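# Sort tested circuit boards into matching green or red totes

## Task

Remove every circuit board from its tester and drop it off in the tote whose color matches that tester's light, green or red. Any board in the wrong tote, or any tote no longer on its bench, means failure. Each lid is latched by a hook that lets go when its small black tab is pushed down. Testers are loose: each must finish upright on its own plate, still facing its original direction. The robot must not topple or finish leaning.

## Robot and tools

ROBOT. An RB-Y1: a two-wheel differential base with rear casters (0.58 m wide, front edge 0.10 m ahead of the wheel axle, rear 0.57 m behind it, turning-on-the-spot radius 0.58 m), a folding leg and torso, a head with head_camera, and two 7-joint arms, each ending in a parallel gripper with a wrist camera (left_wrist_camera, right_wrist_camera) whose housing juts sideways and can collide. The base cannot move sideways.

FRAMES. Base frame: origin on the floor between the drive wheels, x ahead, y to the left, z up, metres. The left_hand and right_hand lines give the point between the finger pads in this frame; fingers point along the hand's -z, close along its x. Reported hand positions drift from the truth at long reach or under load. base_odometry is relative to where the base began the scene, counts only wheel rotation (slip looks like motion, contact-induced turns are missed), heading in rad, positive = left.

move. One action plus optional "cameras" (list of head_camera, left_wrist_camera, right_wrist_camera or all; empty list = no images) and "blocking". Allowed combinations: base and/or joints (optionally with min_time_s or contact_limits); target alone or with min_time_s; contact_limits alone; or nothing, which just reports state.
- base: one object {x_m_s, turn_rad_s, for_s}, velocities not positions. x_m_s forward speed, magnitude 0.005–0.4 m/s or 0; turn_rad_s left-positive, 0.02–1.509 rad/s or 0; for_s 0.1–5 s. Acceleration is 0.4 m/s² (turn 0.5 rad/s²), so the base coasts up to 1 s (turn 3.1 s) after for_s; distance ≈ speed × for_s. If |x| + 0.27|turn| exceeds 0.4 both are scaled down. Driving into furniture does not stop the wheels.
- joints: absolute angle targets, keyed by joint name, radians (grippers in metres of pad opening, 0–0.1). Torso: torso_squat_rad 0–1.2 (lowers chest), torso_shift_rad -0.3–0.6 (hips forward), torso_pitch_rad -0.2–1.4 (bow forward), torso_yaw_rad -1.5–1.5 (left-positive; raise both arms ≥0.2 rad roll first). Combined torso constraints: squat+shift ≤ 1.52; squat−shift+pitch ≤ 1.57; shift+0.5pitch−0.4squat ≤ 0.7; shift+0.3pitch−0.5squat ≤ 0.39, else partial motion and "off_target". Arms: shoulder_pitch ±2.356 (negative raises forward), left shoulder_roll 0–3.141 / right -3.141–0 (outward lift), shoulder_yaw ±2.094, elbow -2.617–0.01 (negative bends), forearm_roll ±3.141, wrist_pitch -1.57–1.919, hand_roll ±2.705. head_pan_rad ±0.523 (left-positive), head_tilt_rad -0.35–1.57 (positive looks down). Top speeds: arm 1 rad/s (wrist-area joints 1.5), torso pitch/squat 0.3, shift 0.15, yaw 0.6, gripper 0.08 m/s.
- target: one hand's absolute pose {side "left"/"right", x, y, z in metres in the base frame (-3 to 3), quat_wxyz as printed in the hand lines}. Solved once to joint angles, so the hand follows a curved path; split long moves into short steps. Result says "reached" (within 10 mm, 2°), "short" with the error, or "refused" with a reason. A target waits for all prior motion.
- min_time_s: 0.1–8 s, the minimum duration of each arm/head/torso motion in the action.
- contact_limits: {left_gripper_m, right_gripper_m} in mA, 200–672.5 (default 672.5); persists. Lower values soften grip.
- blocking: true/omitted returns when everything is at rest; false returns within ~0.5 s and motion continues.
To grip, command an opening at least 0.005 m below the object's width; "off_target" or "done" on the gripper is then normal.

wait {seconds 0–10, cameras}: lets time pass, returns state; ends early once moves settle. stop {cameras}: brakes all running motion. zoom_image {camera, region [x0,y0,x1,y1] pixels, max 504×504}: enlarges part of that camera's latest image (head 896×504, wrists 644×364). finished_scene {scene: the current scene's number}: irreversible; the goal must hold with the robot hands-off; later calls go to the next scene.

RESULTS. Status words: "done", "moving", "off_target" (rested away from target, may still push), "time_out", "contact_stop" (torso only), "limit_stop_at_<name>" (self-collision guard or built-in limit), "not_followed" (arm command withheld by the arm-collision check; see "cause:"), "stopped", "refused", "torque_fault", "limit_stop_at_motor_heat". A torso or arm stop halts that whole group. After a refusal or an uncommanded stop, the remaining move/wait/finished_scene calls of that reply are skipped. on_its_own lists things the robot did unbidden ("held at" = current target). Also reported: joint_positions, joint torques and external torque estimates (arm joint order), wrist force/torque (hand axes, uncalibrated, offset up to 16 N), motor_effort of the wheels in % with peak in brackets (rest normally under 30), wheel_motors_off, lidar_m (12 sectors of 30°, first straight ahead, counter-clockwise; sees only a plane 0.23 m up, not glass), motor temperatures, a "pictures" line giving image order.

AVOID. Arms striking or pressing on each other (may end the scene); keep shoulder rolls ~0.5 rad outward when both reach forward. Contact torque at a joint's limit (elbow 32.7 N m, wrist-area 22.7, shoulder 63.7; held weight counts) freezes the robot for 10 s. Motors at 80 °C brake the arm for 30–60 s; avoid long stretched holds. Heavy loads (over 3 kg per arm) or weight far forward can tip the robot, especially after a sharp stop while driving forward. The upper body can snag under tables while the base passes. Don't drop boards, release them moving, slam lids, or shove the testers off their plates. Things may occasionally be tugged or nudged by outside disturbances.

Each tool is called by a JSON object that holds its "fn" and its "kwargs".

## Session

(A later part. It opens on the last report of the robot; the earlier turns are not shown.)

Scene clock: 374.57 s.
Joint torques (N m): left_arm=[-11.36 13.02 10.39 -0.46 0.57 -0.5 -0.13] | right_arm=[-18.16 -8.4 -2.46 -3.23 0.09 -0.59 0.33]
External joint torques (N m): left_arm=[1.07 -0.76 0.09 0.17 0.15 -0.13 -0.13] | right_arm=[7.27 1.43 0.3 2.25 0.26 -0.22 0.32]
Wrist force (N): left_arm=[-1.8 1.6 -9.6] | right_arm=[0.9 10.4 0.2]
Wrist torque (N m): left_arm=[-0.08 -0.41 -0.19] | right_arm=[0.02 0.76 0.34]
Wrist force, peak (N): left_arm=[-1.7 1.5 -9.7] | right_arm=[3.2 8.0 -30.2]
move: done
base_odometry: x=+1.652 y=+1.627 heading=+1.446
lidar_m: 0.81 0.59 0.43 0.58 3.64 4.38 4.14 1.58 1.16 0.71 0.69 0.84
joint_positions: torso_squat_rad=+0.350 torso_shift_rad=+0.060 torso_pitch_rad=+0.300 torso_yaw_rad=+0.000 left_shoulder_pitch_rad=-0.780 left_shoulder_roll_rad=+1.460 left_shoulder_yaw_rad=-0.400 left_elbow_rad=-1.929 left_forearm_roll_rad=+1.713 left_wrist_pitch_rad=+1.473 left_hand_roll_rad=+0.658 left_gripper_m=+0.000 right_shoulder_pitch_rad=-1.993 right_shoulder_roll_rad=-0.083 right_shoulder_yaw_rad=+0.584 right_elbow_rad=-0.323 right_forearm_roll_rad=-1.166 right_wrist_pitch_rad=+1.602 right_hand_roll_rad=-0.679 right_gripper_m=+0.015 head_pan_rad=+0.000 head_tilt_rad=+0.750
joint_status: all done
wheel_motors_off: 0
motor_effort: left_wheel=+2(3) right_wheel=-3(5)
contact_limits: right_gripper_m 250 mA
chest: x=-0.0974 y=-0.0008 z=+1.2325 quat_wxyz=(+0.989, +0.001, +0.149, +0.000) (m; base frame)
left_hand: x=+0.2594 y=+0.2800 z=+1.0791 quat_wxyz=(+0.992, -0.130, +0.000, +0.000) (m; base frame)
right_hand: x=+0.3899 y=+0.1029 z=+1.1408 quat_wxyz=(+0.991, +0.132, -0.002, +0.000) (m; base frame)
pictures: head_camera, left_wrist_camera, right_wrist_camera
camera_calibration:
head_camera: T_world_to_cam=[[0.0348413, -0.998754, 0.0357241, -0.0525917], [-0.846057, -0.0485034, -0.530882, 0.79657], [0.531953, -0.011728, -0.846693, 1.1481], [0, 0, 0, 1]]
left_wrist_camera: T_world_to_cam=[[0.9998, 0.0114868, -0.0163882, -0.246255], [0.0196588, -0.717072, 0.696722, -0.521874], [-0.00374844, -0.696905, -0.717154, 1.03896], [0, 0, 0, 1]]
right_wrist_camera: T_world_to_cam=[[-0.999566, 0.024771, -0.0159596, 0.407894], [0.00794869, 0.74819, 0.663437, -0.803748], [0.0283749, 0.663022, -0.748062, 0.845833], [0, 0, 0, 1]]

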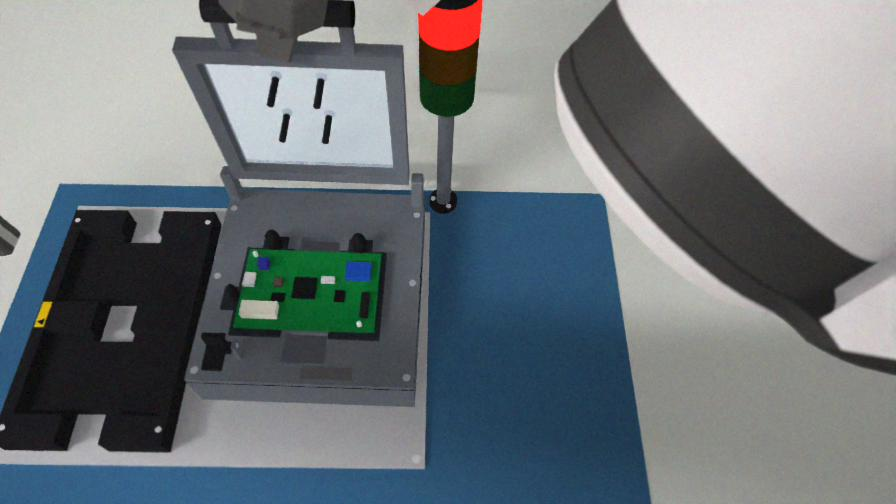

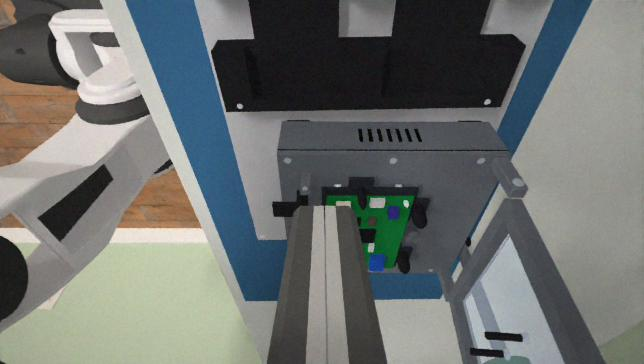

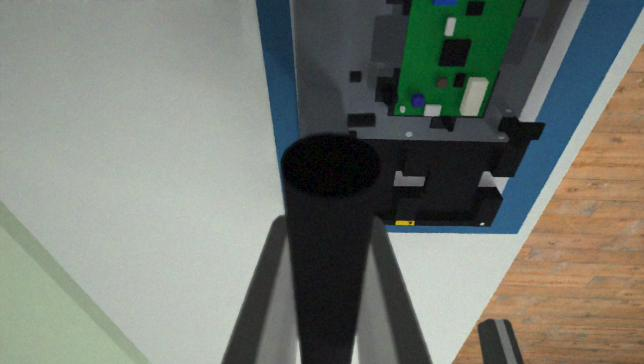

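{"fn": "move", "kwargs": {"joints": {"torso_shift_rad": 0.1}, "cameras": []}}

{"fn": "move", "kwargs": {"joints": {"torso_shift_rad": 0.13}, "cameras": ["head_camera", "right_wrist_camera","left_wrist_camera"]}}

Scene clock: 383.87 s.
Joint torques (N m): left_arm=[-11.58 13.11 10.35 -0.5 0.53 -0.55 -0.12] | right_arm=[-17.07 -7.69 -2.2 -2.91 0.12 0.22 0.31]
External joint torques (N m): left_arm=[0.85 -0.67 0.04 0.13 0.11 -0.17 -0.12] | right_arm=[8.36 2.14 0.56 2.57 0.29 0.61 0.31]
Wrist force (N): left_arm=[-1.6 1.6 -9.5] | right_arm=[3.2 12.1 -1.0]
Wrist torque (N m): left_arm=[-0.09 -0.40 -0.20] | right_arm=[0.02 0.85 0.33]
Wrist force, peak (N): left_arm=[-1.5 1.6 -9.8] | right_arm=[4.6 13.5 -1.0]
move: done
base_odometry: x=+1.652 y=+1.627 heading=+1.446
lidar_m: 0.81 0.59 0.43 0.57 3.65 4.39 4.14 1.58 1.16 0.70 0.70 0.85
joint_positions: torso_squat_rad=+0.350 torso_shift_rad=+0.100 torso_pitch_rad=+0.300 torso_yaw_rad=+0.000 left_shoulder_pitch_rad=-0.780 left_shoulder_roll_rad=+1.460 left_shoulder_yaw_rad=-0.400 left_elbow_rad=-1.929 left_forearm_roll_rad=+1.713 left_wrist_pitch_rad=+1.473 left_hand_roll_rad=+0.658 left_gripper_m=+0.000 right_shoulder_pitch_rad=-1.993 right_shoulder_roll_rad=-0.083 right_shoulder_yaw_rad=+0.584 right_elbow_rad=-0.323 right_forearm_roll_rad=-1.166 right_wrist_pitch_rad=+1.602 right_hand_roll_rad=-0.679 right_gripper_m=+0.015 head_pan_rad=+0.000 head_tilt_rad=+0.750
joint_status: all done
wheel_motors_off: 0
motor_effort: left_wheel=+2(3) right_wheel=-1(4)
contact_limits: right_gripper_m 250 mA
chest: x=-0.0712 y=-0.0008 z=+1.2304 quat_wxyz=(+0.989, +0.001, +0.149, +0.000) (m; base frame)
left_hand: x=+0.2857 y=+0.2800 z=+1.0769 quat_wxyz=(+0.992, -0.130, +0.000, +0.000) (m; base frame)
right_hand: x=+0.4163 y=+0.1029 z=+1.1389 quat_wxyz=(+0.991, +0.132, -0.003, +0.000) (m; base frame)
pictures: none

Scene clock: 384.83 s.
Joint torques (N m): left_arm=[-11.32 12.85 10.18 -0.45 0.6 -0.58 -0.1] | right_arm=[-17.25 -7.98 -1.45 -2.7 0.86 -0.45 0.27]
External joint torques (N m): left_arm=[1.11 -0.93 -0.12 0.18 0.18 -0.2 -0.1] | right_arm=[8.18 1.86 1.31 2.77 1.03 -0.08 0.26]
Wrist force (N): left_arm=[-1.6 1.7 -9.5] | right_arm=[1.1 12.6 4.6]
Wrist torque (N m): left_arm=[-0.11 -0.40 -0.21] | right_arm=[-0.01 1.42 0.25]
Wrist force, peak (N): left_arm=[-1.8 1.5 -9.8] | right_arm=[0.0 14.9 7.6]
move: done
base_odometry: x=+1.652 y=+1.627 heading=+1.446
lidar_m: 0.81 0.59 0.43 0.58 3.65 4.39 4.14 1.57 1.15 0.69 0.69 0.85
joint_positions: torso_squat_rad=+0.350 torso_shift_rad=+0.130 torso_pitch_rad=+0.299 torso_yaw_rad=+0.000 left_shoulder_pitch_rad=-0.780 left_shoulder_roll_rad=+1.460 left_shoulder_yaw_rad=-0.400 left_elbow_rad=-1.929 left_forearm_roll_rad=+1.713 left_wrist_pitch_rad=+1.473 left_hand_roll_rad=+0.658 left_gripper_m=+0.000 right_shoulder_pitch_rad=-1.993 right_shoulder_roll_rad=-0.083 right_shoulder_yaw_rad=+0.584 right_elbow_rad=-0.323 right_forearm_roll_rad=-1.166 right_wrist_pitch_rad=+1.602 right_hand_roll_rad=-0.679 right_gripper_m=+0.017 head_pan_rad=+0.000 head_tilt_rad=+0.750
joint_status: all done
wheel_motors_off: 0
motor_effort: left_wheel=+2(4) right_wheel=-2(3)
contact_limits: right_gripper_m 250 mA
chest: x=-0.0517 y=-0.0008 z=+1.2282 quat_wxyz=(+0.989, +0.001, +0.149, +0.000) (m; base frame)
left_hand: x=+0.3052 y=+0.2800 z=+1.0747 quat_wxyz=(+0.992, -0.130, +0.000, +0.000) (m; base frame)
right_hand: x=+0.4357 y=+0.1030 z=+1.1367 quat_wxyz=(+0.991, +0.132, -0.003, +0.000) (m; base frame)
pictures: head_camera, left_wrist_camera, right_wrist_camera
camera_calibration:
head_camera: T_world_to_cam=[[0.0348344, -0.998755, 0.0357192, -0.0540267], [-0.846001, -0.0484962, -0.530971, 0.833076], [0.532042, -0.0117225, -0.846637, 1.12002], [0, 0, 0, 1]]
left_wrist_camera: T_world_to_cam=[[0.999801, 0.011484, -0.0162829, -0.29219], [0.0195834, -0.717078, 0.696718, -0.519745], [-0.00367495, -0.696898, -0.717161, 1.03602], [0, 0, 0, 1]]
right_wrist_camera: T_world_to_cam=[[-0.999564, 0.0246381, -0.0162474, 0.453906], [0.00764659, 0.747922, 0.663742, -0.801649], [0.0285051, 0.663329, -0.747785, 0.840997], [0, 0, 0, 1]]

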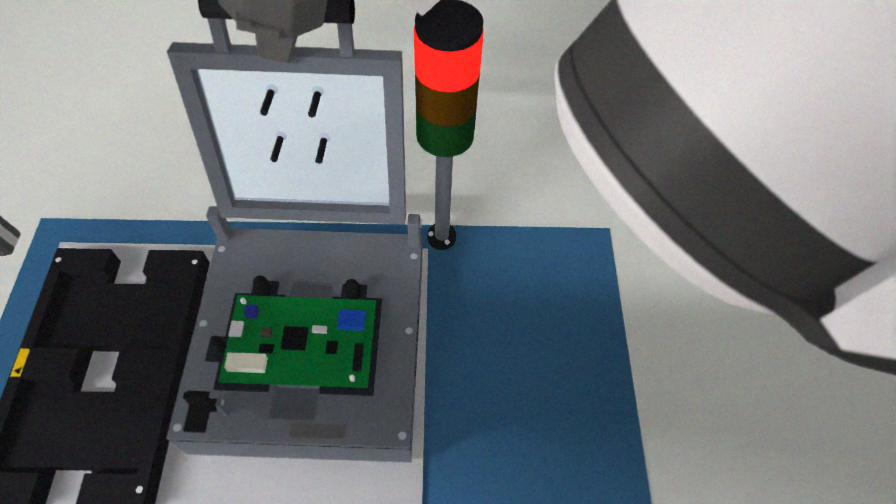

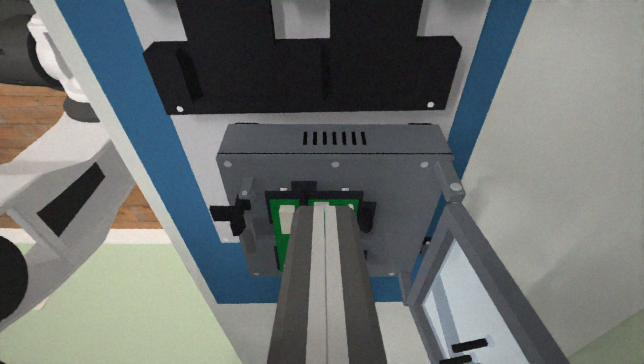

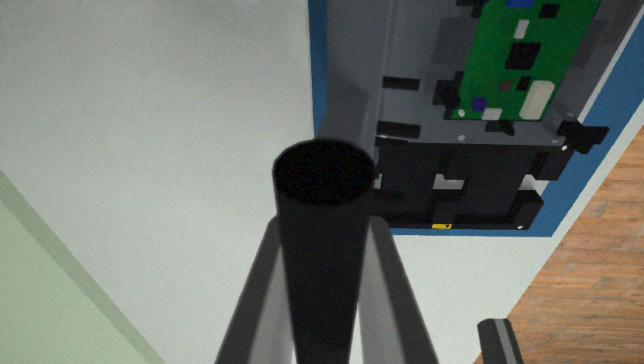

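{"fn": "move", "kwargs": {"joints": {"right_gripper_m": 0.045}, "cameras": ["head_camera", "right_wrist_camera"]}}

{"fn": "zoom_image", "kwargs": {"camera": "right_wrist_camera", "region": [200, 100, 440, 300]}}

Scene clock: 394.63 s.
Joint torques (N m): left_arm=[-11.38 13.05 10.22 -0.61 0.57 -0.52 -0.17] | right_arm=[-12.76 -4.82 -1.11 -1.59 0.2 1.11 0.31]
External joint torques (N m): left_arm=[1.05 -0.73 -0.08 0.02 0.15 -0.14 -0.17] | right_arm=[12.68 5.03 1.67 3.89 0.36 1.49 0.31]
Wrist force (N): left_arm=[-1.6 1.6 -9.4] | right_arm=[7.4 16.0 13.0]
Wrist torque (N m): left_arm=[-0.11 -0.40 -0.20] | right_arm=[0.03 1.32 0.38]
Wrist force, peak (N): left_arm=[-1.5 1.7 -9.7] | right_arm=[7.9 16.4 13.7]
move: done
base_odometry: x=+1.652 y=+1.627 heading=+1.446
lidar_m: 0.80 0.60 0.44 0.58 3.64 4.38 4.14 1.58 1.16 0.71 0.69 0.84
joint_positions: torso_squat_rad=+0.350 torso_shift_rad=+0.130 torso_pitch_rad=+0.299 torso_yaw_rad=+0.000 left_shoulder_pitch_rad=-0.780 left_shoulder_roll_rad=+1.460 left_shoulder_yaw_rad=-0.400 left_elbow_rad=-1.929 left_forearm_roll_rad=+1.713 left_wrist_pitch_rad=+1.473 left_hand_roll_rad=+0.658 left_gripper_m=+0.000 right_shoulder_pitch_rad=-1.994 right_shoulder_roll_rad=-0.084 right_shoulder_yaw_rad=+0.584 right_elbow_rad=-0.323 right_forearm_roll_rad=-1.166 right_wrist_pitch_rad=+1.602 right_hand_roll_rad=-0.679 right_gripper_m=+0.045 head_pan_rad=+0.000 head_tilt_rad=+0.750
joint_status: all done
wheel_motors_off: 0
motor_effort: left_wheel=+2(3) right_wheel=-2(3)
contact_limits: right_gripper_m 250 mA
chest: x=-0.0517 y=-0.0008 z=+1.2282 quat_wxyz=(+0.989, +0.001, +0.149, +0.000) (m; base frame)
left_hand: x=+0.3051 y=+0.2800 z=+1.0748 quat_wxyz=(+0.992, -0.130, +0.000, +0.000) (m; base frame)
right_hand: x=+0.4360 y=+0.1030 z=+1.1376 quat_wxyz=(+0.991, +0.133, -0.004, +0.000) (m; base frame)
pictures: head_camera, right_wrist_camera
camera_calibration:
head_camera: T_world_to_cam=[[0.034826, -0.998755, 0.0357245, -0.0540321], [-0.845889, -0.0484944, -0.531149, 0.83324], [0.53222, -0.0117212, -0.846525, 1.11995], [0, 0, 0, 1]]
right_wrist_camera: T_world_to_cam=[[-0.999524, 0.0248994, -0.0182081, 0.456443], [0.00652453, 0.747577, 0.664144, -0.802128], [0.0301488, 0.663709, -0.747383, 0.840429], [0, 0, 0, 1]]

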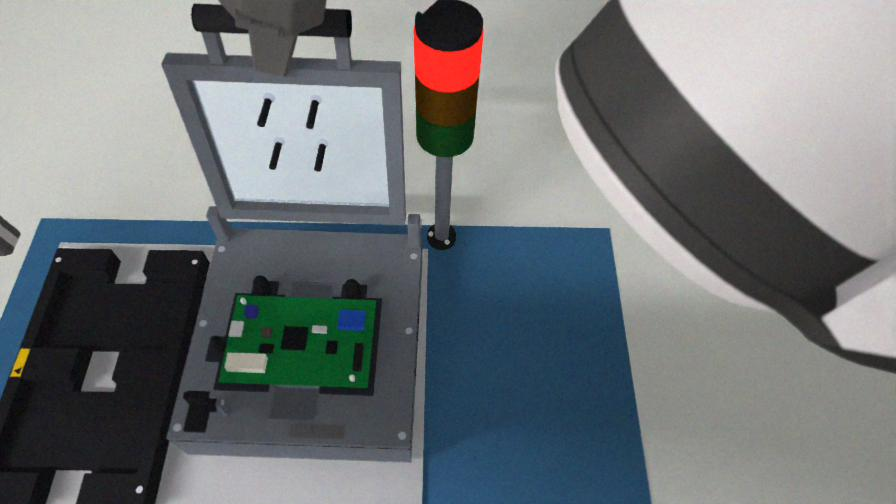

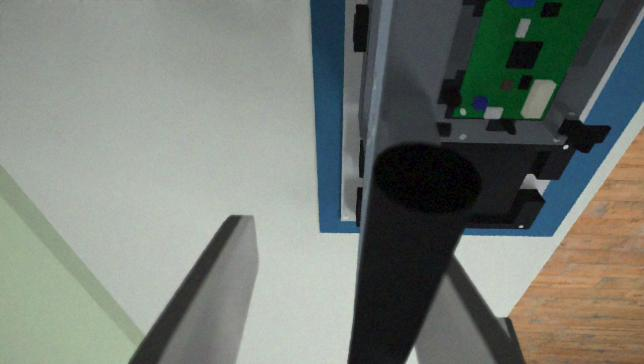

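Scaled by 2.100 from the camera's 644x364 image, which has a finer 1265x715 frame.

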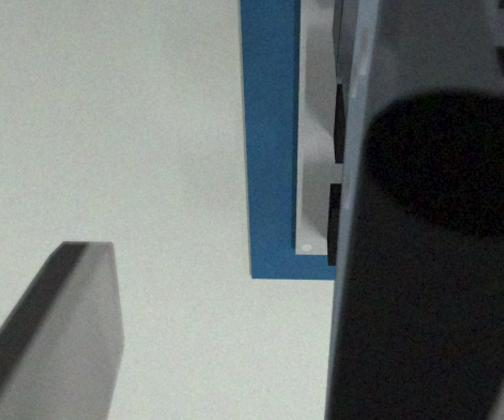

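{"fn": "move", "kwargs": {"target": {"side": "right", "x": 0.437, "y": 0.1025, "z": 1.147, "quat_wxyz": [0.9914, 0.1305, 0, 0]}, "cameras": []}}

{"fn": "move", "kwargs": {"joints": {"torso_shift_rad": 0.17}, "cameras": []}}

{"fn": "move", "kwargs": {"joints": {"torso_shift_rad": 0.2}, "cameras": ["head_camera", "right_wrist_camera"]}}

Scene clock: 405.07 s.
Joint torques (N m): left_arm=[-11.47 12.95 10.22 -0.52 0.51 -0.51 -0.09] | right_arm=[-22.15 -8.07 -3.02 -3.95 -0.12 -0.38 0.24]
External joint torques (N m): left_arm=[0.95 -0.83 -0.08 0.11 0.09 -0.13 -0.09] | right_arm=[3.22 2.11 -0.57 1.51 0.05 -0.02 0.24]
Wrist force (N): left_arm=[-1.4 1.6 -9.6] | right_arm=[1.3 8.9 -13.0]
Wrist torque (N m): left_arm=[-0.12 -0.40 -0.20] | right_arm=[0.03 0.80 0.51]
Wrist force, peak (N): left_arm=[-1.7 1.9 -9.6] | right_arm=[7.3 16.6 13.0]
move: done
base_odometry: x=+1.652 y=+1.627 heading=+1.446
lidar_m: 0.80 0.59 0.44 0.58 3.65 4.39 4.15 1.58 1.15 0.70 0.68 0.85
joint_positions: torso_squat_rad=+0.350 torso_shift_rad=+0.130 torso_pitch_rad=+0.300 torso_yaw_rad=+0.000 left_shoulder_pitch_rad=-0.780 left_shoulder_roll_rad=+1.460 left_shoulder_yaw_rad=-0.400 left_elbow_rad=-1.929 left_forearm_roll_rad=+1.713 left_wrist_pitch_rad=+1.473 left_hand_roll_rad=+0.658 left_gripper_m=+0.000 right_shoulder_pitch_rad=-2.030 right_shoulder_roll_rad=-0.080 right_shoulder_yaw_rad=+0.577 right_elbow_rad=-0.278 right_forearm_roll_rad=-1.171 right_wrist_pitch_rad=+1.605 right_hand_roll_rad=-0.662 right_gripper_m=+0.045 head_pan_rad=+0.000 head_tilt_rad=+0.750
joint_status: all done
wheel_motors_off: 0
motor_effort: left_wheel=+2(3) right_wheel=-2(3)
contact_limits: right_gripper_m 250 mA
chest: x=-0.0515 y=-0.0008 z=+1.2281 quat_wxyz=(+0.989, +0.000, +0.149, +0.000) (m; base frame)
left_hand: x=+0.3053 y=+0.2800 z=+1.0746 quat_wxyz=(+0.992, -0.130, +0.000, +0.000) (m; base frame)
right_hand: x=+0.4370 y=+0.1023 z=+1.1469 quat_wxyz=(+0.991, +0.134, -0.005, -0.001) (m; base frame)
right_hand_status: reached (checked arc, planned for 0.2 s): 0 mm and 0.7 deg off.
pictures: none

Scene clock: 406.13 s.
Joint torques (N m): left_arm=[-11.55 12.99 10.25 -0.45 0.59 -0.49 -0.12] | right_arm=[-22.34 -8.56 -2.93 -4.08 -0.22 -0.59 0.21]
External joint torques (N m): left_arm=[0.87 -0.8 -0.05 0.19 0.17 -0.11 -0.11] | right_arm=[3.02 1.61 -0.49 1.37 -0.04 -0.22 0.21]
Wrist force (N): left_arm=[-1.9 1.6 -9.5] | right_arm=[2.3 9.3 -13.1]
Wrist torque (N m): left_arm=[-0.11 -0.45 -0.21] | right_arm=[0.02 0.84 0.51]
Wrist force, peak (N): left_arm=[-1.7 1.6 -9.7] | right_arm=[0.1 9.4 -14.4]
move: done
base_odometry: x=+1.652 y=+1.627 heading=+1.446
lidar_m: 0.80 0.60 0.44 0.58 3.65 4.38 4.14 1.58 1.16 0.70 0.70 0.85
joint_positions: torso_squat_rad=+0.350 torso_shift_rad=+0.170 torso_pitch_rad=+0.300 torso_yaw_rad=+0.000 left_shoulder_pitch_rad=-0.780 left_shoulder_roll_rad=+1.460 left_shoulder_yaw_rad=-0.400 left_elbow_rad=-1.929 left_forearm_roll_rad=+1.713 left_wrist_pitch_rad=+1.473 left_hand_roll_rad=+0.658 left_gripper_m=+0.000 right_shoulder_pitch_rad=-2.030 right_shoulder_roll_rad=-0.080 right_shoulder_yaw_rad=+0.577 right_elbow_rad=-0.278 right_forearm_roll_rad=-1.171 right_wrist_pitch_rad=+1.605 right_hand_roll_rad=-0.662 right_gripper_m=+0.045 head_pan_rad=+0.000 head_tilt_rad=+0.750
joint_status: all done
wheel_motors_off: 0
motor_effort: left_wheel=+2(4) right_wheel=-2(4)
contact_limits: right_gripper_m 250 mA
chest: x=-0.0254 y=-0.0008 z=+1.2242 quat_wxyz=(+0.989, +0.000, +0.149, +0.000) (m; base frame)
left_hand: x=+0.3314 y=+0.2800 z=+1.0706 quat_wxyz=(+0.992, -0.130, +0.000, +0.000) (m; base frame)
right_hand: x=+0.4630 y=+0.1023 z=+1.1428 quat_wxyz=(+0.991, +0.134, -0.005, -0.001) (m; base frame)
pictures: none

Scene clock: 407.13 s.
Joint torques (N m): left_arm=[-11.48 12.77 10.13 -0.54 0.68 -0.53 -0.03] | right_arm=[-22.61 -10.19 -3.09 -4.23 0.36 -1.62 0.26]
External joint torques (N m): left_arm=[0.94 -1.01 -0.17 0.1 0.26 -0.15 -0.03] | right_arm=[2.75 -0.04 -0.64 1.22 0.53 -1.26 0.26]
Wrist force (N): left_arm=[-1.6 1.4 -9.3] | right_arm=[-4.4 8.7 -13.6]
Wrist torque (N m): left_arm=[-0.10 -0.41 -0.19] | right_arm=[0.01 0.90 0.47]
Wrist force, peak (N): left_arm=[-1.5 1.7 -9.8] | right_arm=[-4.9 9.0 -15.0]
move: done
base_odometry: x=+1.652 y=+1.627 heading=+1.446
lidar_m: 0.80 0.59 0.44 0.58 3.65 4.37 4.14 1.58 1.16 0.70 0.69 0.84
joint_positions: torso_squat_rad=+0.350 torso_shift_rad=+0.200 torso_pitch_rad=+0.300 torso_yaw_rad=+0.000 left_shoulder_pitch_rad=-0.780 left_shoulder_roll_rad=+1.460 left_shoulder_yaw_rad=-0.400 left_elbow_rad=-1.929 left_forearm_roll_rad=+1.713 left_wrist_pitch_rad=+1.473 left_hand_roll_rad=+0.658 left_gripper_m=+0.000 right_shoulder_pitch_rad=-2.030 right_shoulder_roll_rad=-0.080 right_shoulder_yaw_rad=+0.577 right_elbow_rad=-0.278 right_forearm_roll_rad=-1.172 right_wrist_pitch_rad=+1.606 right_hand_roll_rad=-0.662 right_gripper_m=+0.045 head_pan_rad=+0.000 head_tilt_rad=+0.750
joint_status: all done
wheel_motors_off: 0
motor_effort: left_wheel=+2(3) right_wheel=-2(5)
contact_limits: right_gripper_m 250 mA
chest: x=-0.0061 y=-0.0008 z=+1.2206 quat_wxyz=(+0.989, +0.000, +0.149, +0.000) (m; base frame)
left_hand: x=+0.3507 y=+0.2800 z=+1.0670 quat_wxyz=(+0.992, -0.130, +0.000, +0.000) (m; base frame)
right_hand: x=+0.4820 y=+0.1025 z=+1.1392 quat_wxyz=(+0.991, +0.134, -0.005, -0.001) (m; base frame)
pictures: head_camera, right_wrist_camera
camera_calibration:
head_camera: T_world_to_cam=[[0.0348422, -0.998754, 0.035727, -0.055337], [-0.846177, -0.0485031, -0.53069, 0.867236], [0.531762, -0.011741, -0.846812, 1.08958], [0, 0, 0, 1]]
right_wrist_camera: T_world_to_cam=[[-0.999447, 0.0263475, -0.0202918, 0.504641], [0.0061678, 0.746445, 0.665419, -0.804328], [0.0326788, 0.664926, -0.746194, 0.837846], [0, 0, 0, 1]]

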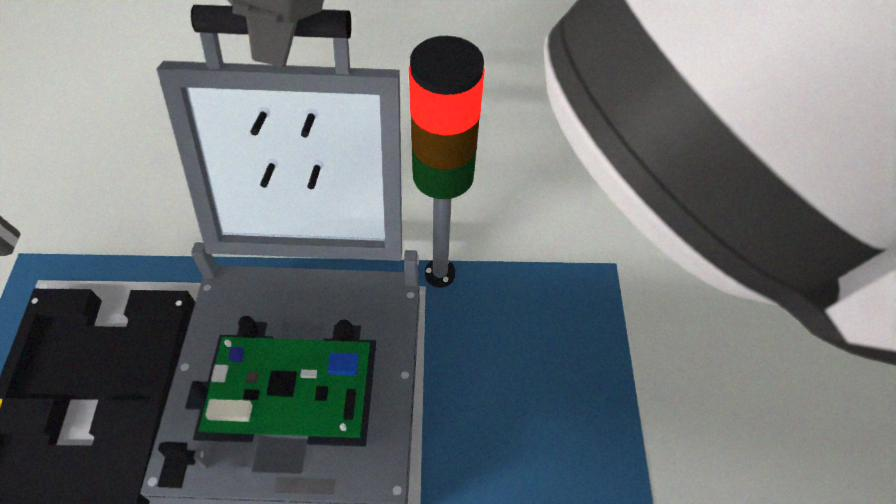

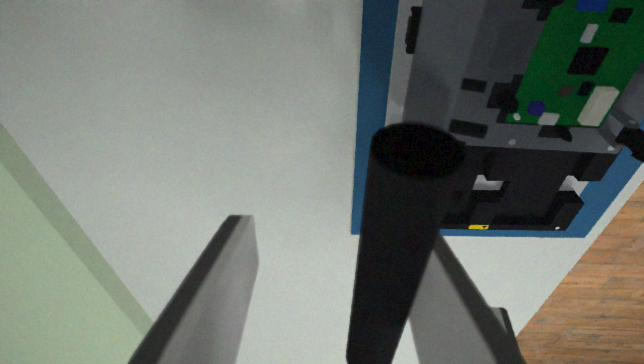

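{"fn": "move", "kwargs": {"joints": {"torso_shift_rad": 0.24}, "cameras": ["right_wrist_camera"]}}

{"fn": "move", "kwargs": {"joints": {"torso_shift_rad": 0.27}, "cameras": ["head_camera", "right_wrist_camera"]}}

Scene clock: 412.47 s.
Joint torques (N m): left_arm=[-11.39 12.67 10.28 -0.42 0.52 -0.57 -0.06] | right_arm=[-24.22 -11.76 -3.03 -4.37 0.33 -1.83 0.27]
External joint torques (N m): left_arm=[1.03 -1.12 -0.02 0.22 0.1 -0.19 -0.06] | right_arm=[1.1 -1.62 -0.58 1.08 0.51 -1.46 0.27]
Wrist force (N): left_arm=[-1.5 1.4 -9.5] | right_arm=[-5.9 8.5 -17.7]
Wrist torque (N m): left_arm=[-0.09 -0.39 -0.20] | right_arm=[-0.01 0.80 0.47]
Wrist force, peak (N): left_arm=[-1.4 1.7 -9.8] | right_arm=[-6.4 8.0 -18.5]
move: done
base_odometry: x=+1.652 y=+1.627 heading=+1.446
lidar_m: 0.81 0.60 0.43 0.57 3.65 4.38 4.15 1.59 1.16 0.70 0.70 0.85
joint_positions: torso_squat_rad=+0.350 torso_shift_rad=+0.240 torso_pitch_rad=+0.300 torso_yaw_rad=+0.000 left_shoulder_pitch_rad=-0.780 left_shoulder_roll_rad=+1.460 left_shoulder_yaw_rad=-0.400 left_elbow_rad=-1.929 left_forearm_roll_rad=+1.713 left_wrist_pitch_rad=+1.473 left_hand_roll_rad=+0.658 left_gripper_m=+0.000 right_shoulder_pitch_rad=-2.030 right_shoulder_roll_rad=-0.079 right_shoulder_yaw_rad=+0.577 right_elbow_rad=-0.278 right_forearm_roll_rad=-1.172 right_wrist_pitch_rad=+1.606 right_hand_roll_rad=-0.662 right_gripper_m=+0.045 head_pan_rad=+0.000 head_tilt_rad=+0.750
joint_status: all done
wheel_motors_off: 0
motor_effort: left_wheel=+4(5) right_wheel=-1(3)
contact_limits: right_gripper_m 250 mA
chest: x=+0.0196 y=-0.0007 z=+1.2148 quat_wxyz=(+0.989, +0.000, +0.149, +0.000) (m; base frame)
left_hand: x=+0.3764 y=+0.2800 z=+1.0612 quat_wxyz=(+0.992, -0.130, +0.000, +0.000) (m; base frame)
right_hand: x=+0.5076 y=+0.1026 z=+1.1331 quat_wxyz=(+0.991, +0.133, -0.004, +0.000) (m; base frame)
pictures: right_wrist_camera
camera_calibration:
right_wrist_camera: T_world_to_cam=[[-0.999464, 0.0261687, -0.0196822, 0.529425], [0.00644429, 0.746532, 0.665318, -0.800544], [0.0321039, 0.664834, -0.746301, 0.832872], [0, 0, 0, 1]]

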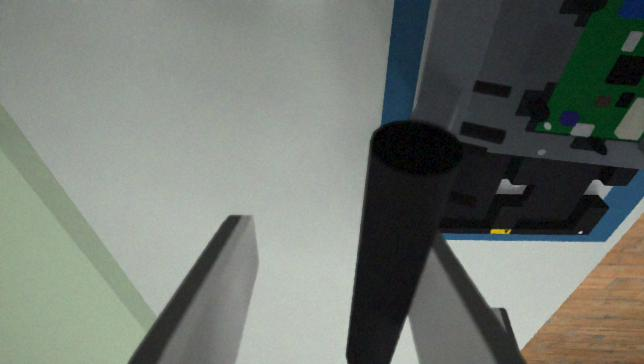

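Scene clock: 413.47 s.
Joint torques (N m): left_arm=[-11.49 12.82 10.12 -0.51 0.55 -0.49 -0.15] | right_arm=[-24.73 -12.41 -3 -4.48 0.48 -1.94 0.26]
External joint torques (N m): left_arm=[0.93 -0.96 -0.18 0.13 0.12 -0.12 -0.15] | right_arm=[0.64 -2.25 -0.56 0.98 0.66 -1.57 0.26]
Wrist force (N): left_arm=[-1.6 1.3 -9.6] | right_arm=[-5.8 8.2 -17.9]
Wrist torque (N m): left_arm=[-0.07 -0.41 -0.21] | right_arm=[0.05 0.82 0.47]
Wrist force, peak (N): left_arm=[-2.0 1.7 -9.9] | right_arm=[-6.4 7.9 -19.6]
move: done
base_odometry: x=+1.652 y=+1.627 heading=+1.446
lidar_m: 0.81 0.60 0.43 0.58 3.65 4.38 4.14 1.59 1.15 0.70 0.70 0.85
joint_positions: torso_squat_rad=+0.350 torso_shift_rad=+0.270 torso_pitch_rad=+0.300 torso_yaw_rad=+0.000 left_shoulder_pitch_rad=-0.780 left_shoulder_roll_rad=+1.460 left_shoulder_yaw_rad=-0.400 left_elbow_rad=-1.929 left_forearm_roll_rad=+1.713 left_wrist_pitch_rad=+1.473 left_hand_roll_rad=+0.658 left_gripper_m=+0.000 right_shoulder_pitch_rad=-2.029 right_shoulder_roll_rad=-0.079 right_shoulder_yaw_rad=+0.577 right_elbow_rad=-0.278 right_forearm_roll_rad=-1.172 right_wrist_pitch_rad=+1.606 right_hand_roll_rad=-0.662 right_gripper_m=+0.045 head_pan_rad=+0.000 head_tilt_rad=+0.750
joint_status: all done
wheel_motors_off: 0
motor_effort: left_wheel=+5(5) right_wheel=-1(3)
contact_limits: right_gripper_m 250 mA
chest: x=+0.0387 y=-0.0007 z=+1.2099 quat_wxyz=(+0.989, +0.000, +0.149, +0.000) (m; base frame)
left_hand: x=+0.3955 y=+0.2800 z=+1.0563 quat_wxyz=(+0.992, -0.130, +0.000, +0.000) (m; base frame)
right_hand: x=+0.5267 y=+0.1026 z=+1.1280 quat_wxyz=(+0.991, +0.133, -0.004, -0.001) (m; base frame)
pictures: head_camera, right_wrist_camera
camera_calibration:
head_camera: T_world_to_cam=[[0.0348495, -0.998754, 0.0357265, -0.0565065], [-0.846261, -0.0485072, -0.530556, 0.899327], [0.531628, -0.0117443, -0.846896, 1.05676], [0, 0, 0, 1]]
right_wrist_camera: T_world_to_cam=[[-0.999472, 0.0261438, -0.0193046, 0.547926], [0.00667987, 0.746591, 0.66525, -0.797302], [0.0318049, 0.66477, -0.746371, 0.828656], [0, 0, 0, 1]]

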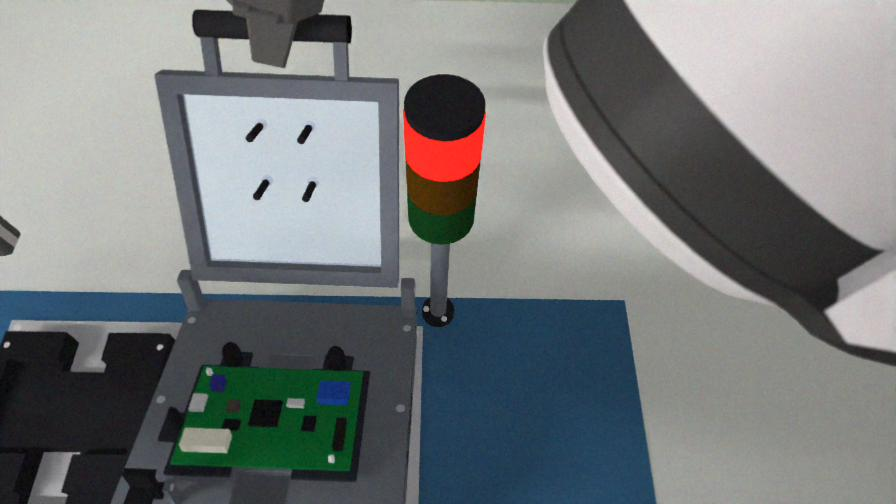

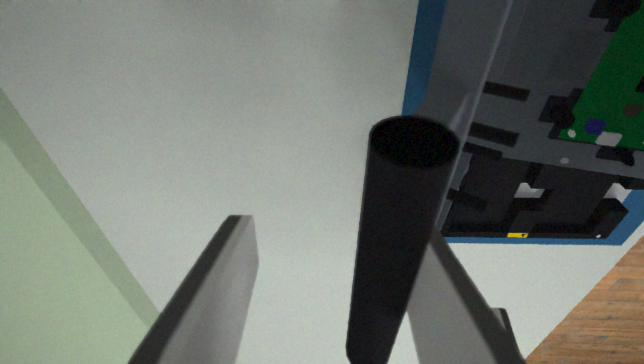

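{"fn": "move", "kwargs": {"joints": {"torso_shift_rad": 0.24}, "cameras": ["head_camera", "right_wrist_camera"]}}

Scene clock: 423.80 s.
Joint torques (N m): left_arm=[-11.32 13.08 10.36 -0.48 0.56 -0.54 -0.14] | right_arm=[-23.38 -12.2 -2.98 -4.68 0.39 -1.64 0.2]
External joint torques (N m): left_arm=[1.1 -0.7 0.06 0.15 0.14 -0.16 -0.14] | right_arm=[1.97 -2.03 -0.53 0.77 0.56 -1.27 0.2]
Wrist force (N): left_arm=[-1.7 1.8 -9.5] | right_arm=[-2.8 10.1 -9.8]
Wrist torque (N m): left_arm=[-0.14 -0.41 -0.20] | right_arm=[-0.01 0.97 0.45]
Wrist force, peak (N): left_arm=[-1.8 1.6 -9.8] | right_arm=[-5.6 8.4 -18.0]
move: done
base_odometry: x=+1.652 y=+1.627 heading=+1.446
lidar_m: 0.80 0.59 0.43 0.58 3.65 4.39 4.14 1.58 1.16 0.71 0.69 0.85
joint_positions: torso_squat_rad=+0.350 torso_shift_rad=+0.240 torso_pitch_rad=+0.300 torso_yaw_rad=+0.000 left_shoulder_pitch_rad=-0.780 left_shoulder_roll_rad=+1.460 left_shoulder_yaw_rad=-0.400 left_elbow_rad=-1.929 left_forearm_roll_rad=+1.713 left_wrist_pitch_rad=+1.473 left_hand_roll_rad=+0.658 left_gripper_m=+0.000 right_shoulder_pitch_rad=-2.030 right_shoulder_roll_rad=-0.079 right_shoulder_yaw_rad=+0.577 right_elbow_rad=-0.278 right_forearm_roll_rad=-1.172 right_wrist_pitch_rad=+1.606 right_hand_roll_rad=-0.662 right_gripper_m=+0.045 head_pan_rad=+0.000 head_tilt_rad=+0.750
joint_status: all done
wheel_motors_off: 0
motor_effort: left_wheel=+4(5) right_wheel=+0(2)
contact_limits: right_gripper_m 250 mA
chest: x=+0.0195 y=-0.0007 z=+1.2149 quat_wxyz=(+0.989, +0.000, +0.149, +0.000) (m; base frame)
left_hand: x=+0.3763 y=+0.2800 z=+1.0614 quat_wxyz=(+0.992, -0.130, +0.000, +0.000) (m; base frame)
right_hand: x=+0.5075 y=+0.1027 z=+1.1334 quat_wxyz=(+0.991, +0.133, -0.005, +0.000) (m; base frame)
pictures: head_camera, right_wrist_camera
camera_calibration:
head_camera: T_world_to_cam=[[0.0348357, -0.998754, 0.0357398, -0.0560338], [-0.846059, -0.048507, -0.530877, 0.886072], [0.531949, -0.0117445, -0.846695, 1.071], [0, 0, 0, 1]]
right_wrist_camera: T_world_to_cam=[[-0.999459, 0.0260619, -0.0200682, 0.529708], [0.00610769, 0.746534, 0.66532, -0.800571], [0.0323211, 0.664837, -0.746289, 0.832869], [0, 0, 0, 1]]

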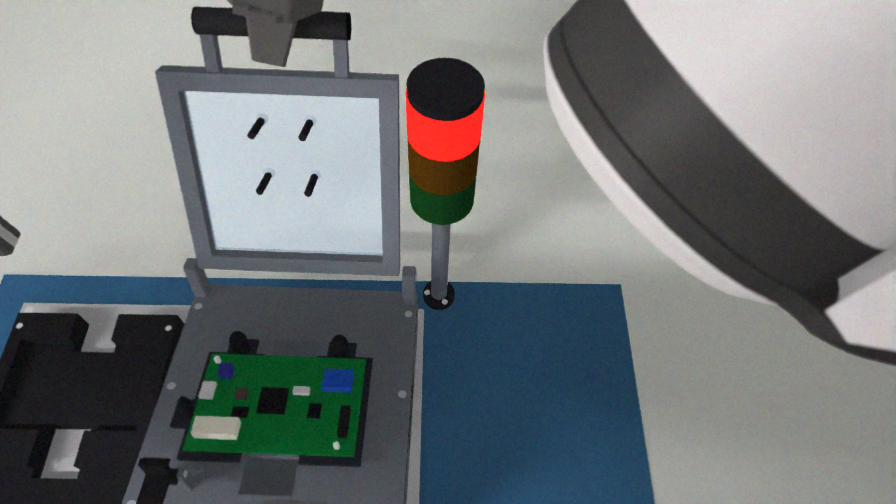

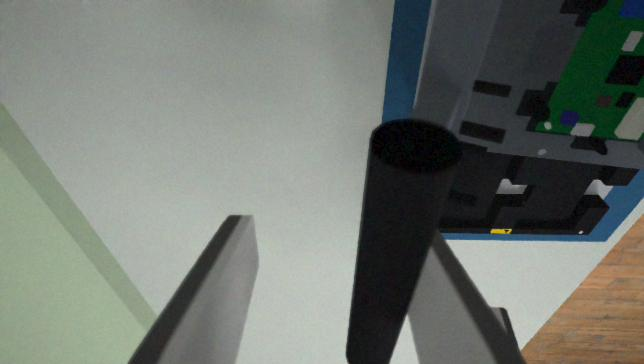

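{"fn": "move", "kwargs": {"joints": {"torso_shift_rad": 0.2}, "cameras": ["head_camera", "right_wrist_camera"]}}

Scene clock: 432.23 s.
Joint torques (N m): left_arm=[-11.4 12.77 10.22 -0.65 0.63 -0.55 -0.17] | right_arm=[-23.69 -12.54 -3.07 -4.61 0.43 -1.85 0.16]
External joint torques (N m): left_arm=[1.02 -1.01 -0.08 -0.02 0.21 -0.17 -0.16] | right_arm=[1.67 -2.37 -0.62 0.84 0.61 -1.48 0.15]
Wrist force (N): left_arm=[-1.8 1.6 -9.6] | right_arm=[-3.4 9.8 -10.6]
Wrist torque (N m): left_arm=[-0.10 -0.45 -0.20] | right_arm=[-0.02 0.97 0.46]
Wrist force, peak (N): left_arm=[-1.7 1.7 -9.9] | right_arm=[-6.2 7.9 -17.7]
move: done
base_odometry: x=+1.652 y=+1.627 heading=+1.446
lidar_m: 0.81 0.60 0.43 0.58 3.65 4.38 4.14 1.59 1.16 0.70 0.70 0.85
joint_positions: torso_squat_rad=+0.350 torso_shift_rad=+0.200 torso_pitch_rad=+0.300 torso_yaw_rad=+0.000 left_shoulder_pitch_rad=-0.780 left_shoulder_roll_rad=+1.460 left_shoulder_yaw_rad=-0.400 left_elbow_rad=-1.929 left_forearm_roll_rad=+1.713 left_wrist_pitch_rad=+1.473 left_hand_roll_rad=+0.658 left_gripper_m=+0.000 right_shoulder_pitch_rad=-2.030 right_shoulder_roll_rad=-0.079 right_shoulder_yaw_rad=+0.577 right_elbow_rad=-0.278 right_forearm_roll_rad=-1.172 right_wrist_pitch_rad=+1.606 right_hand_roll_rad=-0.662 right_gripper_m=+0.045 head_pan_rad=+0.000 head_tilt_rad=+0.750
joint_status: all done
wheel_motors_off: 0
motor_effort: left_wheel=+2(5) right_wheel=+0(2)
contact_limits: right_gripper_m 250 mA
chest: x=-0.0062 y=-0.0008 z=+1.2206 quat_wxyz=(+0.989, +0.000, +0.149, +0.000) (m; base frame)
left_hand: x=+0.3506 y=+0.2800 z=+1.0671 quat_wxyz=(+0.992, -0.130, +0.000, +0.000) (m; base frame)
right_hand: x=+0.4818 y=+0.1026 z=+1.1391 quat_wxyz=(+0.991, +0.133, -0.005, +0.000) (m; base frame)
pictures: head_camera, right_wrist_camera
camera_calibration:
head_camera: T_world_to_cam=[[0.0348362, -0.998754, 0.0357394, -0.0553482], [-0.846069, -0.048507, -0.530861, 0.867386], [0.531933, -0.0117449, -0.846705, 1.08951], [0, 0, 0, 1]]
right_wrist_camera: T_world_to_cam=[[-0.99946, 0.0260492, -0.0200127, 0.504105], [0.00613623, 0.746556, 0.665294, -0.804201], [0.032271, 0.664812, -0.746313, 0.838032], [0, 0, 0, 1]]

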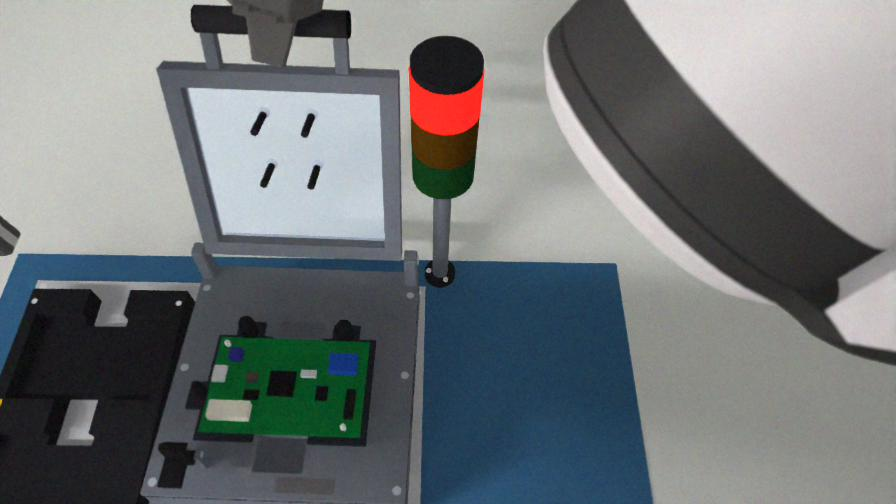

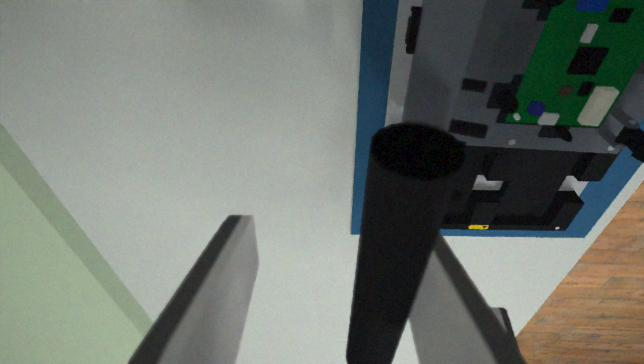

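{"fn": "move", "kwargs": {"joints": {"right_gripper_m": 0.010, "left_gripper_m": 0.1}, "cameras": []}}

{"fn": "move", "kwargs": {"target": {"side": "left", "x": 0.29, "y": 0.15, "z": 1.06, "quat_wxyz": [0.9914, -0.1305, 0, 0]}, "cameras": ["head_camera", "right_wrist_camera", "left_wrist_camera"]}}

{"fn": "zoom_image", "kwargs": {"camera": "left_wrist_camera", "region": [180, 40, 500, 280]}}

{"fn": "zoom_image", "kwargs": {"camera": "head_camera", "region": [150, 300, 450, 504]}}

Scene clock: 452.13 s.
Joint torques (N m): left_arm=[-11.38 12.91 10.25 -0.48 0.54 -0.46 -0.07] | right_arm=[-24.59 -12.36 -3.01 -4.78 0.39 -1.97 0.18]
External joint torques (N m): left_arm=[1.04 -0.87 -0.05 0.16 0.12 -0.08 -0.06] | right_arm=[0.77 -2.19 -0.56 0.67 0.57 -1.6 0.18]
Wrist force (N): left_arm=[-1.6 1.8 -9.6] | right_arm=[-5.6 8.2 -17.9]
Wrist torque (N m): left_arm=[-0.15 -0.42 -0.20] | right_arm=[-0.02 0.87 0.39]
Wrist force, peak (N): left_arm=[-1.8 1.5 -9.8] | right_arm=[-5.9 7.6 -18.8]
move: off_target
base_odometry: x=+1.652 y=+1.627 heading=+1.446
lidar_m: 0.80 0.60 0.43 0.59 3.65 4.39 4.14 1.59 1.16 0.70 0.69 0.84
joint_positions: torso_squat_rad=+0.350 torso_shift_rad=+0.200 torso_pitch_rad=+0.300 torso_yaw_rad=+0.000 left_shoulder_pitch_rad=-0.780 left_shoulder_roll_rad=+1.460 left_shoulder_yaw_rad=-0.400 left_elbow_rad=-1.929 left_forearm_roll_rad=+1.713 left_wrist_pitch_rad=+1.473 left_hand_roll_rad=+0.658 left_gripper_m=+0.100 right_shoulder_pitch_rad=-2.029 right_shoulder_roll_rad=-0.079 right_shoulder_yaw_rad=+0.577 right_elbow_rad=-0.278 right_forearm_roll_rad=-1.172 right_wrist_pitch_rad=+1.606 right_hand_roll_rad=-0.662 right_gripper_m=+0.015 head_pan_rad=+0.000 head_tilt_rad=+0.750
joint_status: right_gripper_m off_target (ended at +0.015, target +0.010); the others done
wheel_motors_off: 0
motor_effort: left_wheel=+3(6) right_wheel=-1(2)
contact_limits: right_gripper_m 250 mA
chest: x=-0.0061 y=-0.0008 z=+1.2206 quat_wxyz=(+0.989, +0.000, +0.149, +0.000) (m; base frame)
left_hand: x=+0.3507 y=+0.2800 z=+1.0671 quat_wxyz=(+0.992, -0.130, +0.000, +0.000) (m; base frame)
right_hand: x=+0.4818 y=+0.1026 z=+1.1389 quat_wxyz=(+0.991, +0.133, -0.004, +0.000) (m; base frame)
pictures: none

Scene clock: 453.43 s.
Joint torques (N m): left_arm=[-12.17 8.05 8.09 -0.83 0.42 -0.24 -0.33] | right_arm=[-24.93 -12.77 -2.95 -4.85 0.63 -1.86 0.09]
External joint torques (N m): left_arm=[0.35 -0.75 -0.76 0.57 0.21 0.29 -0.32] | right_arm=[0.43 -2.6 -0.5 0.6 0.81 -1.49 0.09]
Wrist force (N): left_arm=[-1.6 1.6 -9.5] | right_arm=[-5.4 7.8 -17.7]
Wrist torque (N m): left_arm=[-0.10 -0.42 -0.19] | right_arm=[0.05 0.87 0.39]
Wrist force, peak (N): left_arm=[-1.9 0.4 -9.8] | right_arm=[-5.4 10.5 -18.6]
move: done
base_odometry: x=+1.652 y=+1.627 heading=+1.446
lidar_m: 0.81 0.60 0.43 0.58 3.65 4.38 4.15 1.58 1.16 0.70 0.70 0.84
joint_positions: torso_squat_rad=+0.350 torso_shift_rad=+0.200 torso_pitch_rad=+0.300 torso_yaw_rad=+0.000 left_shoulder_pitch_rad=-0.973 left_shoulder_roll_rad=+1.224 left_shoulder_yaw_rad=-0.571 left_elbow_rad=-2.307 left_forearm_roll_rad=+1.524 left_wrist_pitch_rad=+1.522 left_hand_roll_rad=+1.242 left_gripper_m=+0.100 right_shoulder_pitch_rad=-2.029 right_shoulder_roll_rad=-0.079 right_shoulder_yaw_rad=+0.577 right_elbow_rad=-0.278 right_forearm_roll_rad=-1.172 right_wrist_pitch_rad=+1.606 right_hand_roll_rad=-0.662 right_gripper_m=+0.015 head_pan_rad=+0.000 head_tilt_rad=+0.750
joint_status: all done
wheel_motors_off: 0
motor_effort: left_wheel=+5(5) right_wheel=+1(1)
contact_limits: right_gripper_m 250 mA
chest: x=-0.0061 y=-0.0007 z=+1.2206 quat_wxyz=(+0.989, +0.000, +0.149, +0.000) (m; base frame)
left_hand: x=+0.2901 y=+0.1500 z=+1.0600 quat_wxyz=(+0.991, -0.131, +0.000, +0.000) (m; base frame)
left_hand_status: reached (checked arc, planned for 0.7 s): 0 mm and 0.0 deg off.
right_hand: x=+0.4818 y=+0.1026 z=+1.1388 quat_wxyz=(+0.991, +0.133, -0.004, +0.000) (m; base frame)
pictures: head_camera, left_wrist_camera, right_wrist_camera
camera_calibration:
head_camera: T_world_to_cam=[[0.0348625, -0.998752, 0.0357688, -0.0553717], [-0.846174, -0.0485425, -0.530691, 0.867255], [0.531765, -0.0117654, -0.84681, 1.08956], [0, 0, 0, 1]]
left_wrist_camera: T_world_to_cam=[[0.99981, 0.0117248, -0.0155841, -0.276609], [0.019274, -0.715927, 0.697909, -0.603711], [-0.00297425, -0.698077, -0.716017, 0.93363], [0, 0, 0, 1]]
right_wrist_camera: T_world_to_cam=[[-0.999471, 0.026097, -0.019397, 0.503432], [0.00658366, 0.746596, 0.665245, -0.804164], [0.0318427, 0.664765, -0.746373, 0.838093], [0, 0, 0, 1]]

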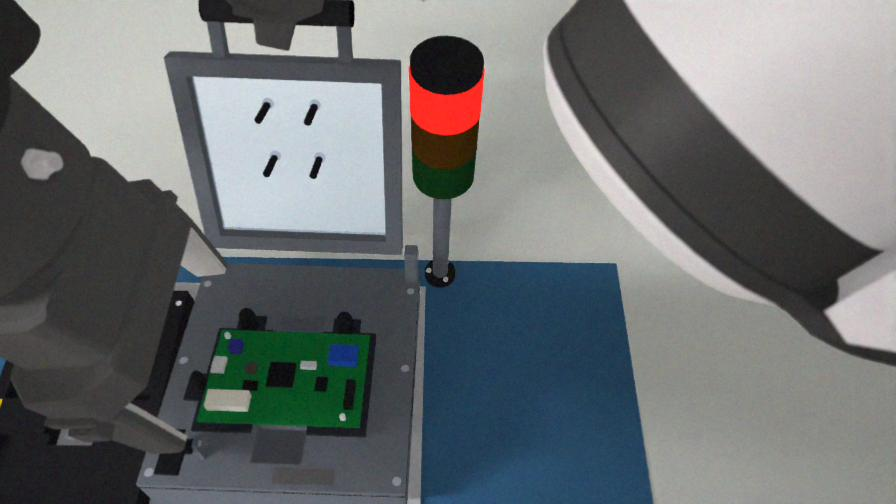

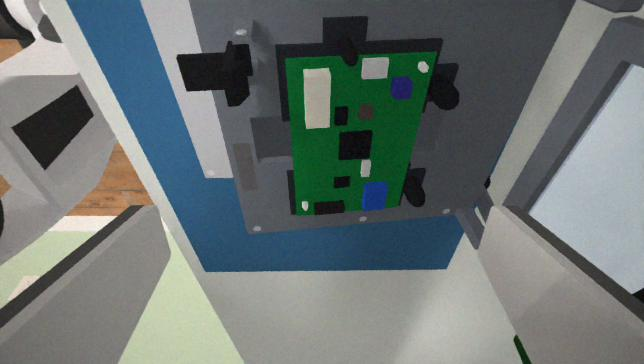

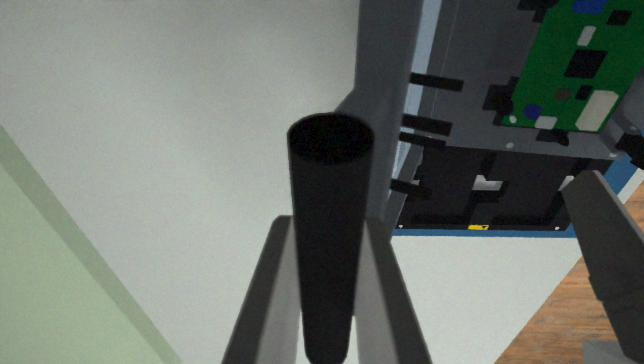

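Scaled by 1.575 from the camera's 644x364 image, which has a finer 920x520 frame.

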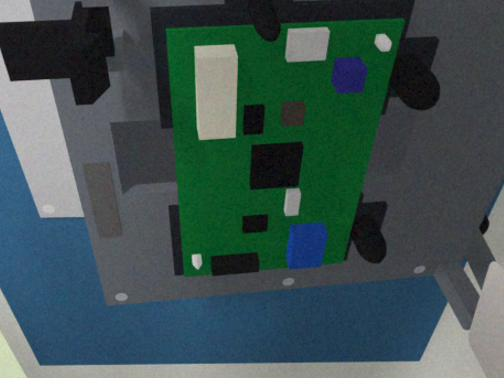

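Scaled by 1.680 from the camera's 896x504 image, which has a finer 1280x720 frame.

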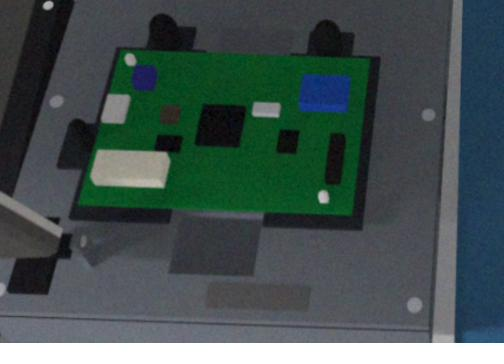

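{"fn": "move", "kwargs": {"target": {"side": "left", "x": 0.308, "y": 0.129, "z": 1.018, "quat_wxyz": [0.9914, -0.1305, 0, 0]}, "cameras": ["head_camera", "left_wrist_camera"]}}

{"fn": "zoom_image", "kwargs": {"camera": "left_wrist_camera", "region": [140, 80, 520, 300]}}

{"fn": "zoom_image", "kwargs": {"camera": "head_camera", "region": [150, 300, 450, 504]}}

Scene clock: 469.37 s.
Joint torques (N m): left_arm=[-12.79 7.04 9.05 -1.96 0.57 -0.64 -0.16] | right_arm=[-24.69 -12.66 -2.87 -4.9 0.67 -1.81 0.34]
External joint torques (N m): left_arm=[0.82 -1.01 -0.04 0.82 0.35 -0.12 -0.15] | right_arm=[0.67 -2.49 -0.42 0.56 0.85 -1.44 0.34]
Wrist force (N): left_arm=[-2.0 1.3 -9.1] | right_arm=[-5.7 9.0 -17.7]
Wrist torque (N m): left_arm=[-0.08 -0.43 -0.22] | right_arm=[0.02 0.85 0.39]
Wrist force, peak (N): left_arm=[-1.3 1.4 -10.0] | right_arm=[-6.2 9.2 -18.8]
move: done
base_odometry: x=+1.652 y=+1.627 heading=+1.446
lidar_m: 0.81 0.60 0.43 0.58 3.66 4.38 4.14 1.58 1.17 0.70 0.69 0.85
joint_positions: torso_squat_rad=+0.350 torso_shift_rad=+0.200 torso_pitch_rad=+0.300 torso_yaw_rad=+0.000 left_shoulder_pitch_rad=-0.974 left_shoulder_roll_rad=+1.092 left_shoulder_yaw_rad=-0.685 left_elbow_rad=-2.201 left_forearm_roll_rad=+1.371 left_wrist_pitch_rad=+1.499 left_hand_roll_rad=+1.217 left_gripper_m=+0.100 right_shoulder_pitch_rad=-2.029 right_shoulder_roll_rad=-0.079 right_shoulder_yaw_rad=+0.577 right_elbow_rad=-0.278 right_forearm_roll_rad=-1.172 right_wrist_pitch_rad=+1.606 right_hand_roll_rad=-0.662 right_gripper_m=+0.015 head_pan_rad=+0.000 head_tilt_rad=+0.750
joint_status: all done
wheel_motors_off: 0
motor_effort: left_wheel=+5(6) right_wheel=-2(2)
contact_limits: right_gripper_m 250 mA
chest: x=-0.0061 y=-0.0007 z=+1.2206 quat_wxyz=(+0.989, +0.000, +0.149, +0.000) (m; base frame)
left_hand: x=+0.3077 y=+0.1292 z=+1.0182 quat_wxyz=(+0.991, -0.130, +0.000, +0.000) (m; base frame)
left_hand_status: reached (checked arc, planned for 0.4 s): 0 mm and 0.0 deg off.
right_hand: x=+0.4818 y=+0.1026 z=+1.1388 quat_wxyz=(+0.991, +0.133, -0.004, +0.000) (m; base frame)
pictures: head_camera, left_wrist_camera
camera_calibration:
head_camera: T_world_to_cam=[[0.0348475, -0.998752, 0.0357674, -0.0553779], [-0.846189, -0.0485287, -0.530668, 0.867231], [0.531742, -0.0117735, -0.846825, 1.08958], [0, 0, 0, 1]]
left_wrist_camera: T_world_to_cam=[[0.999811, 0.0116333, -0.0155669, -0.294601], [0.0191943, -0.716452, 0.697372, -0.589119], [-0.00304024, -0.697539, -0.71654, 0.889648], [0, 0, 0, 1]]

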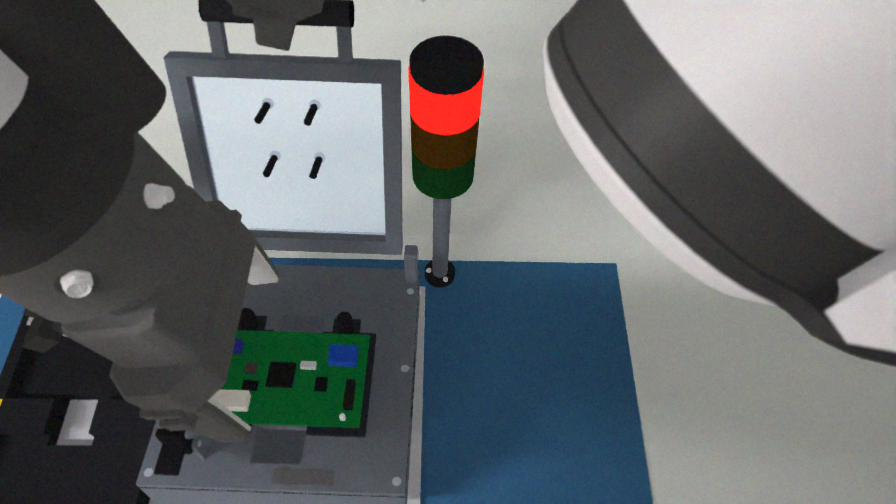

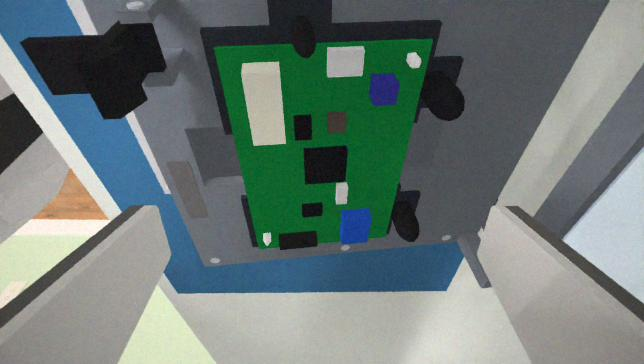

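Scaled by 1.326 from the camera's 644x364 image, which has a finer 920x520 frame.

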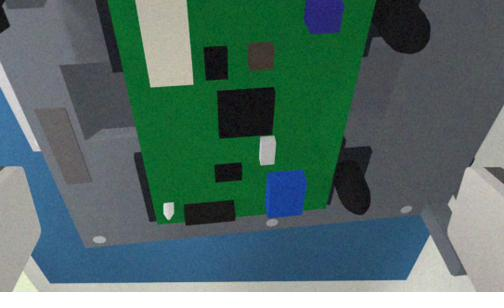

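Scaled by 1.680 from the camera's 896x504 image, which has a finer 1280x720 frame.

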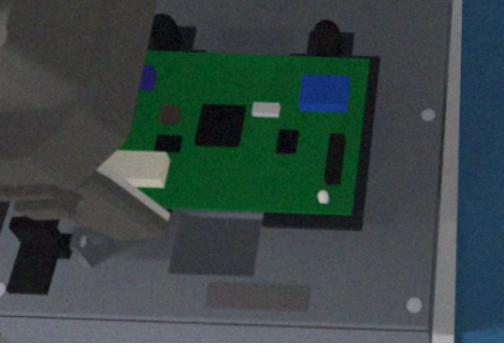

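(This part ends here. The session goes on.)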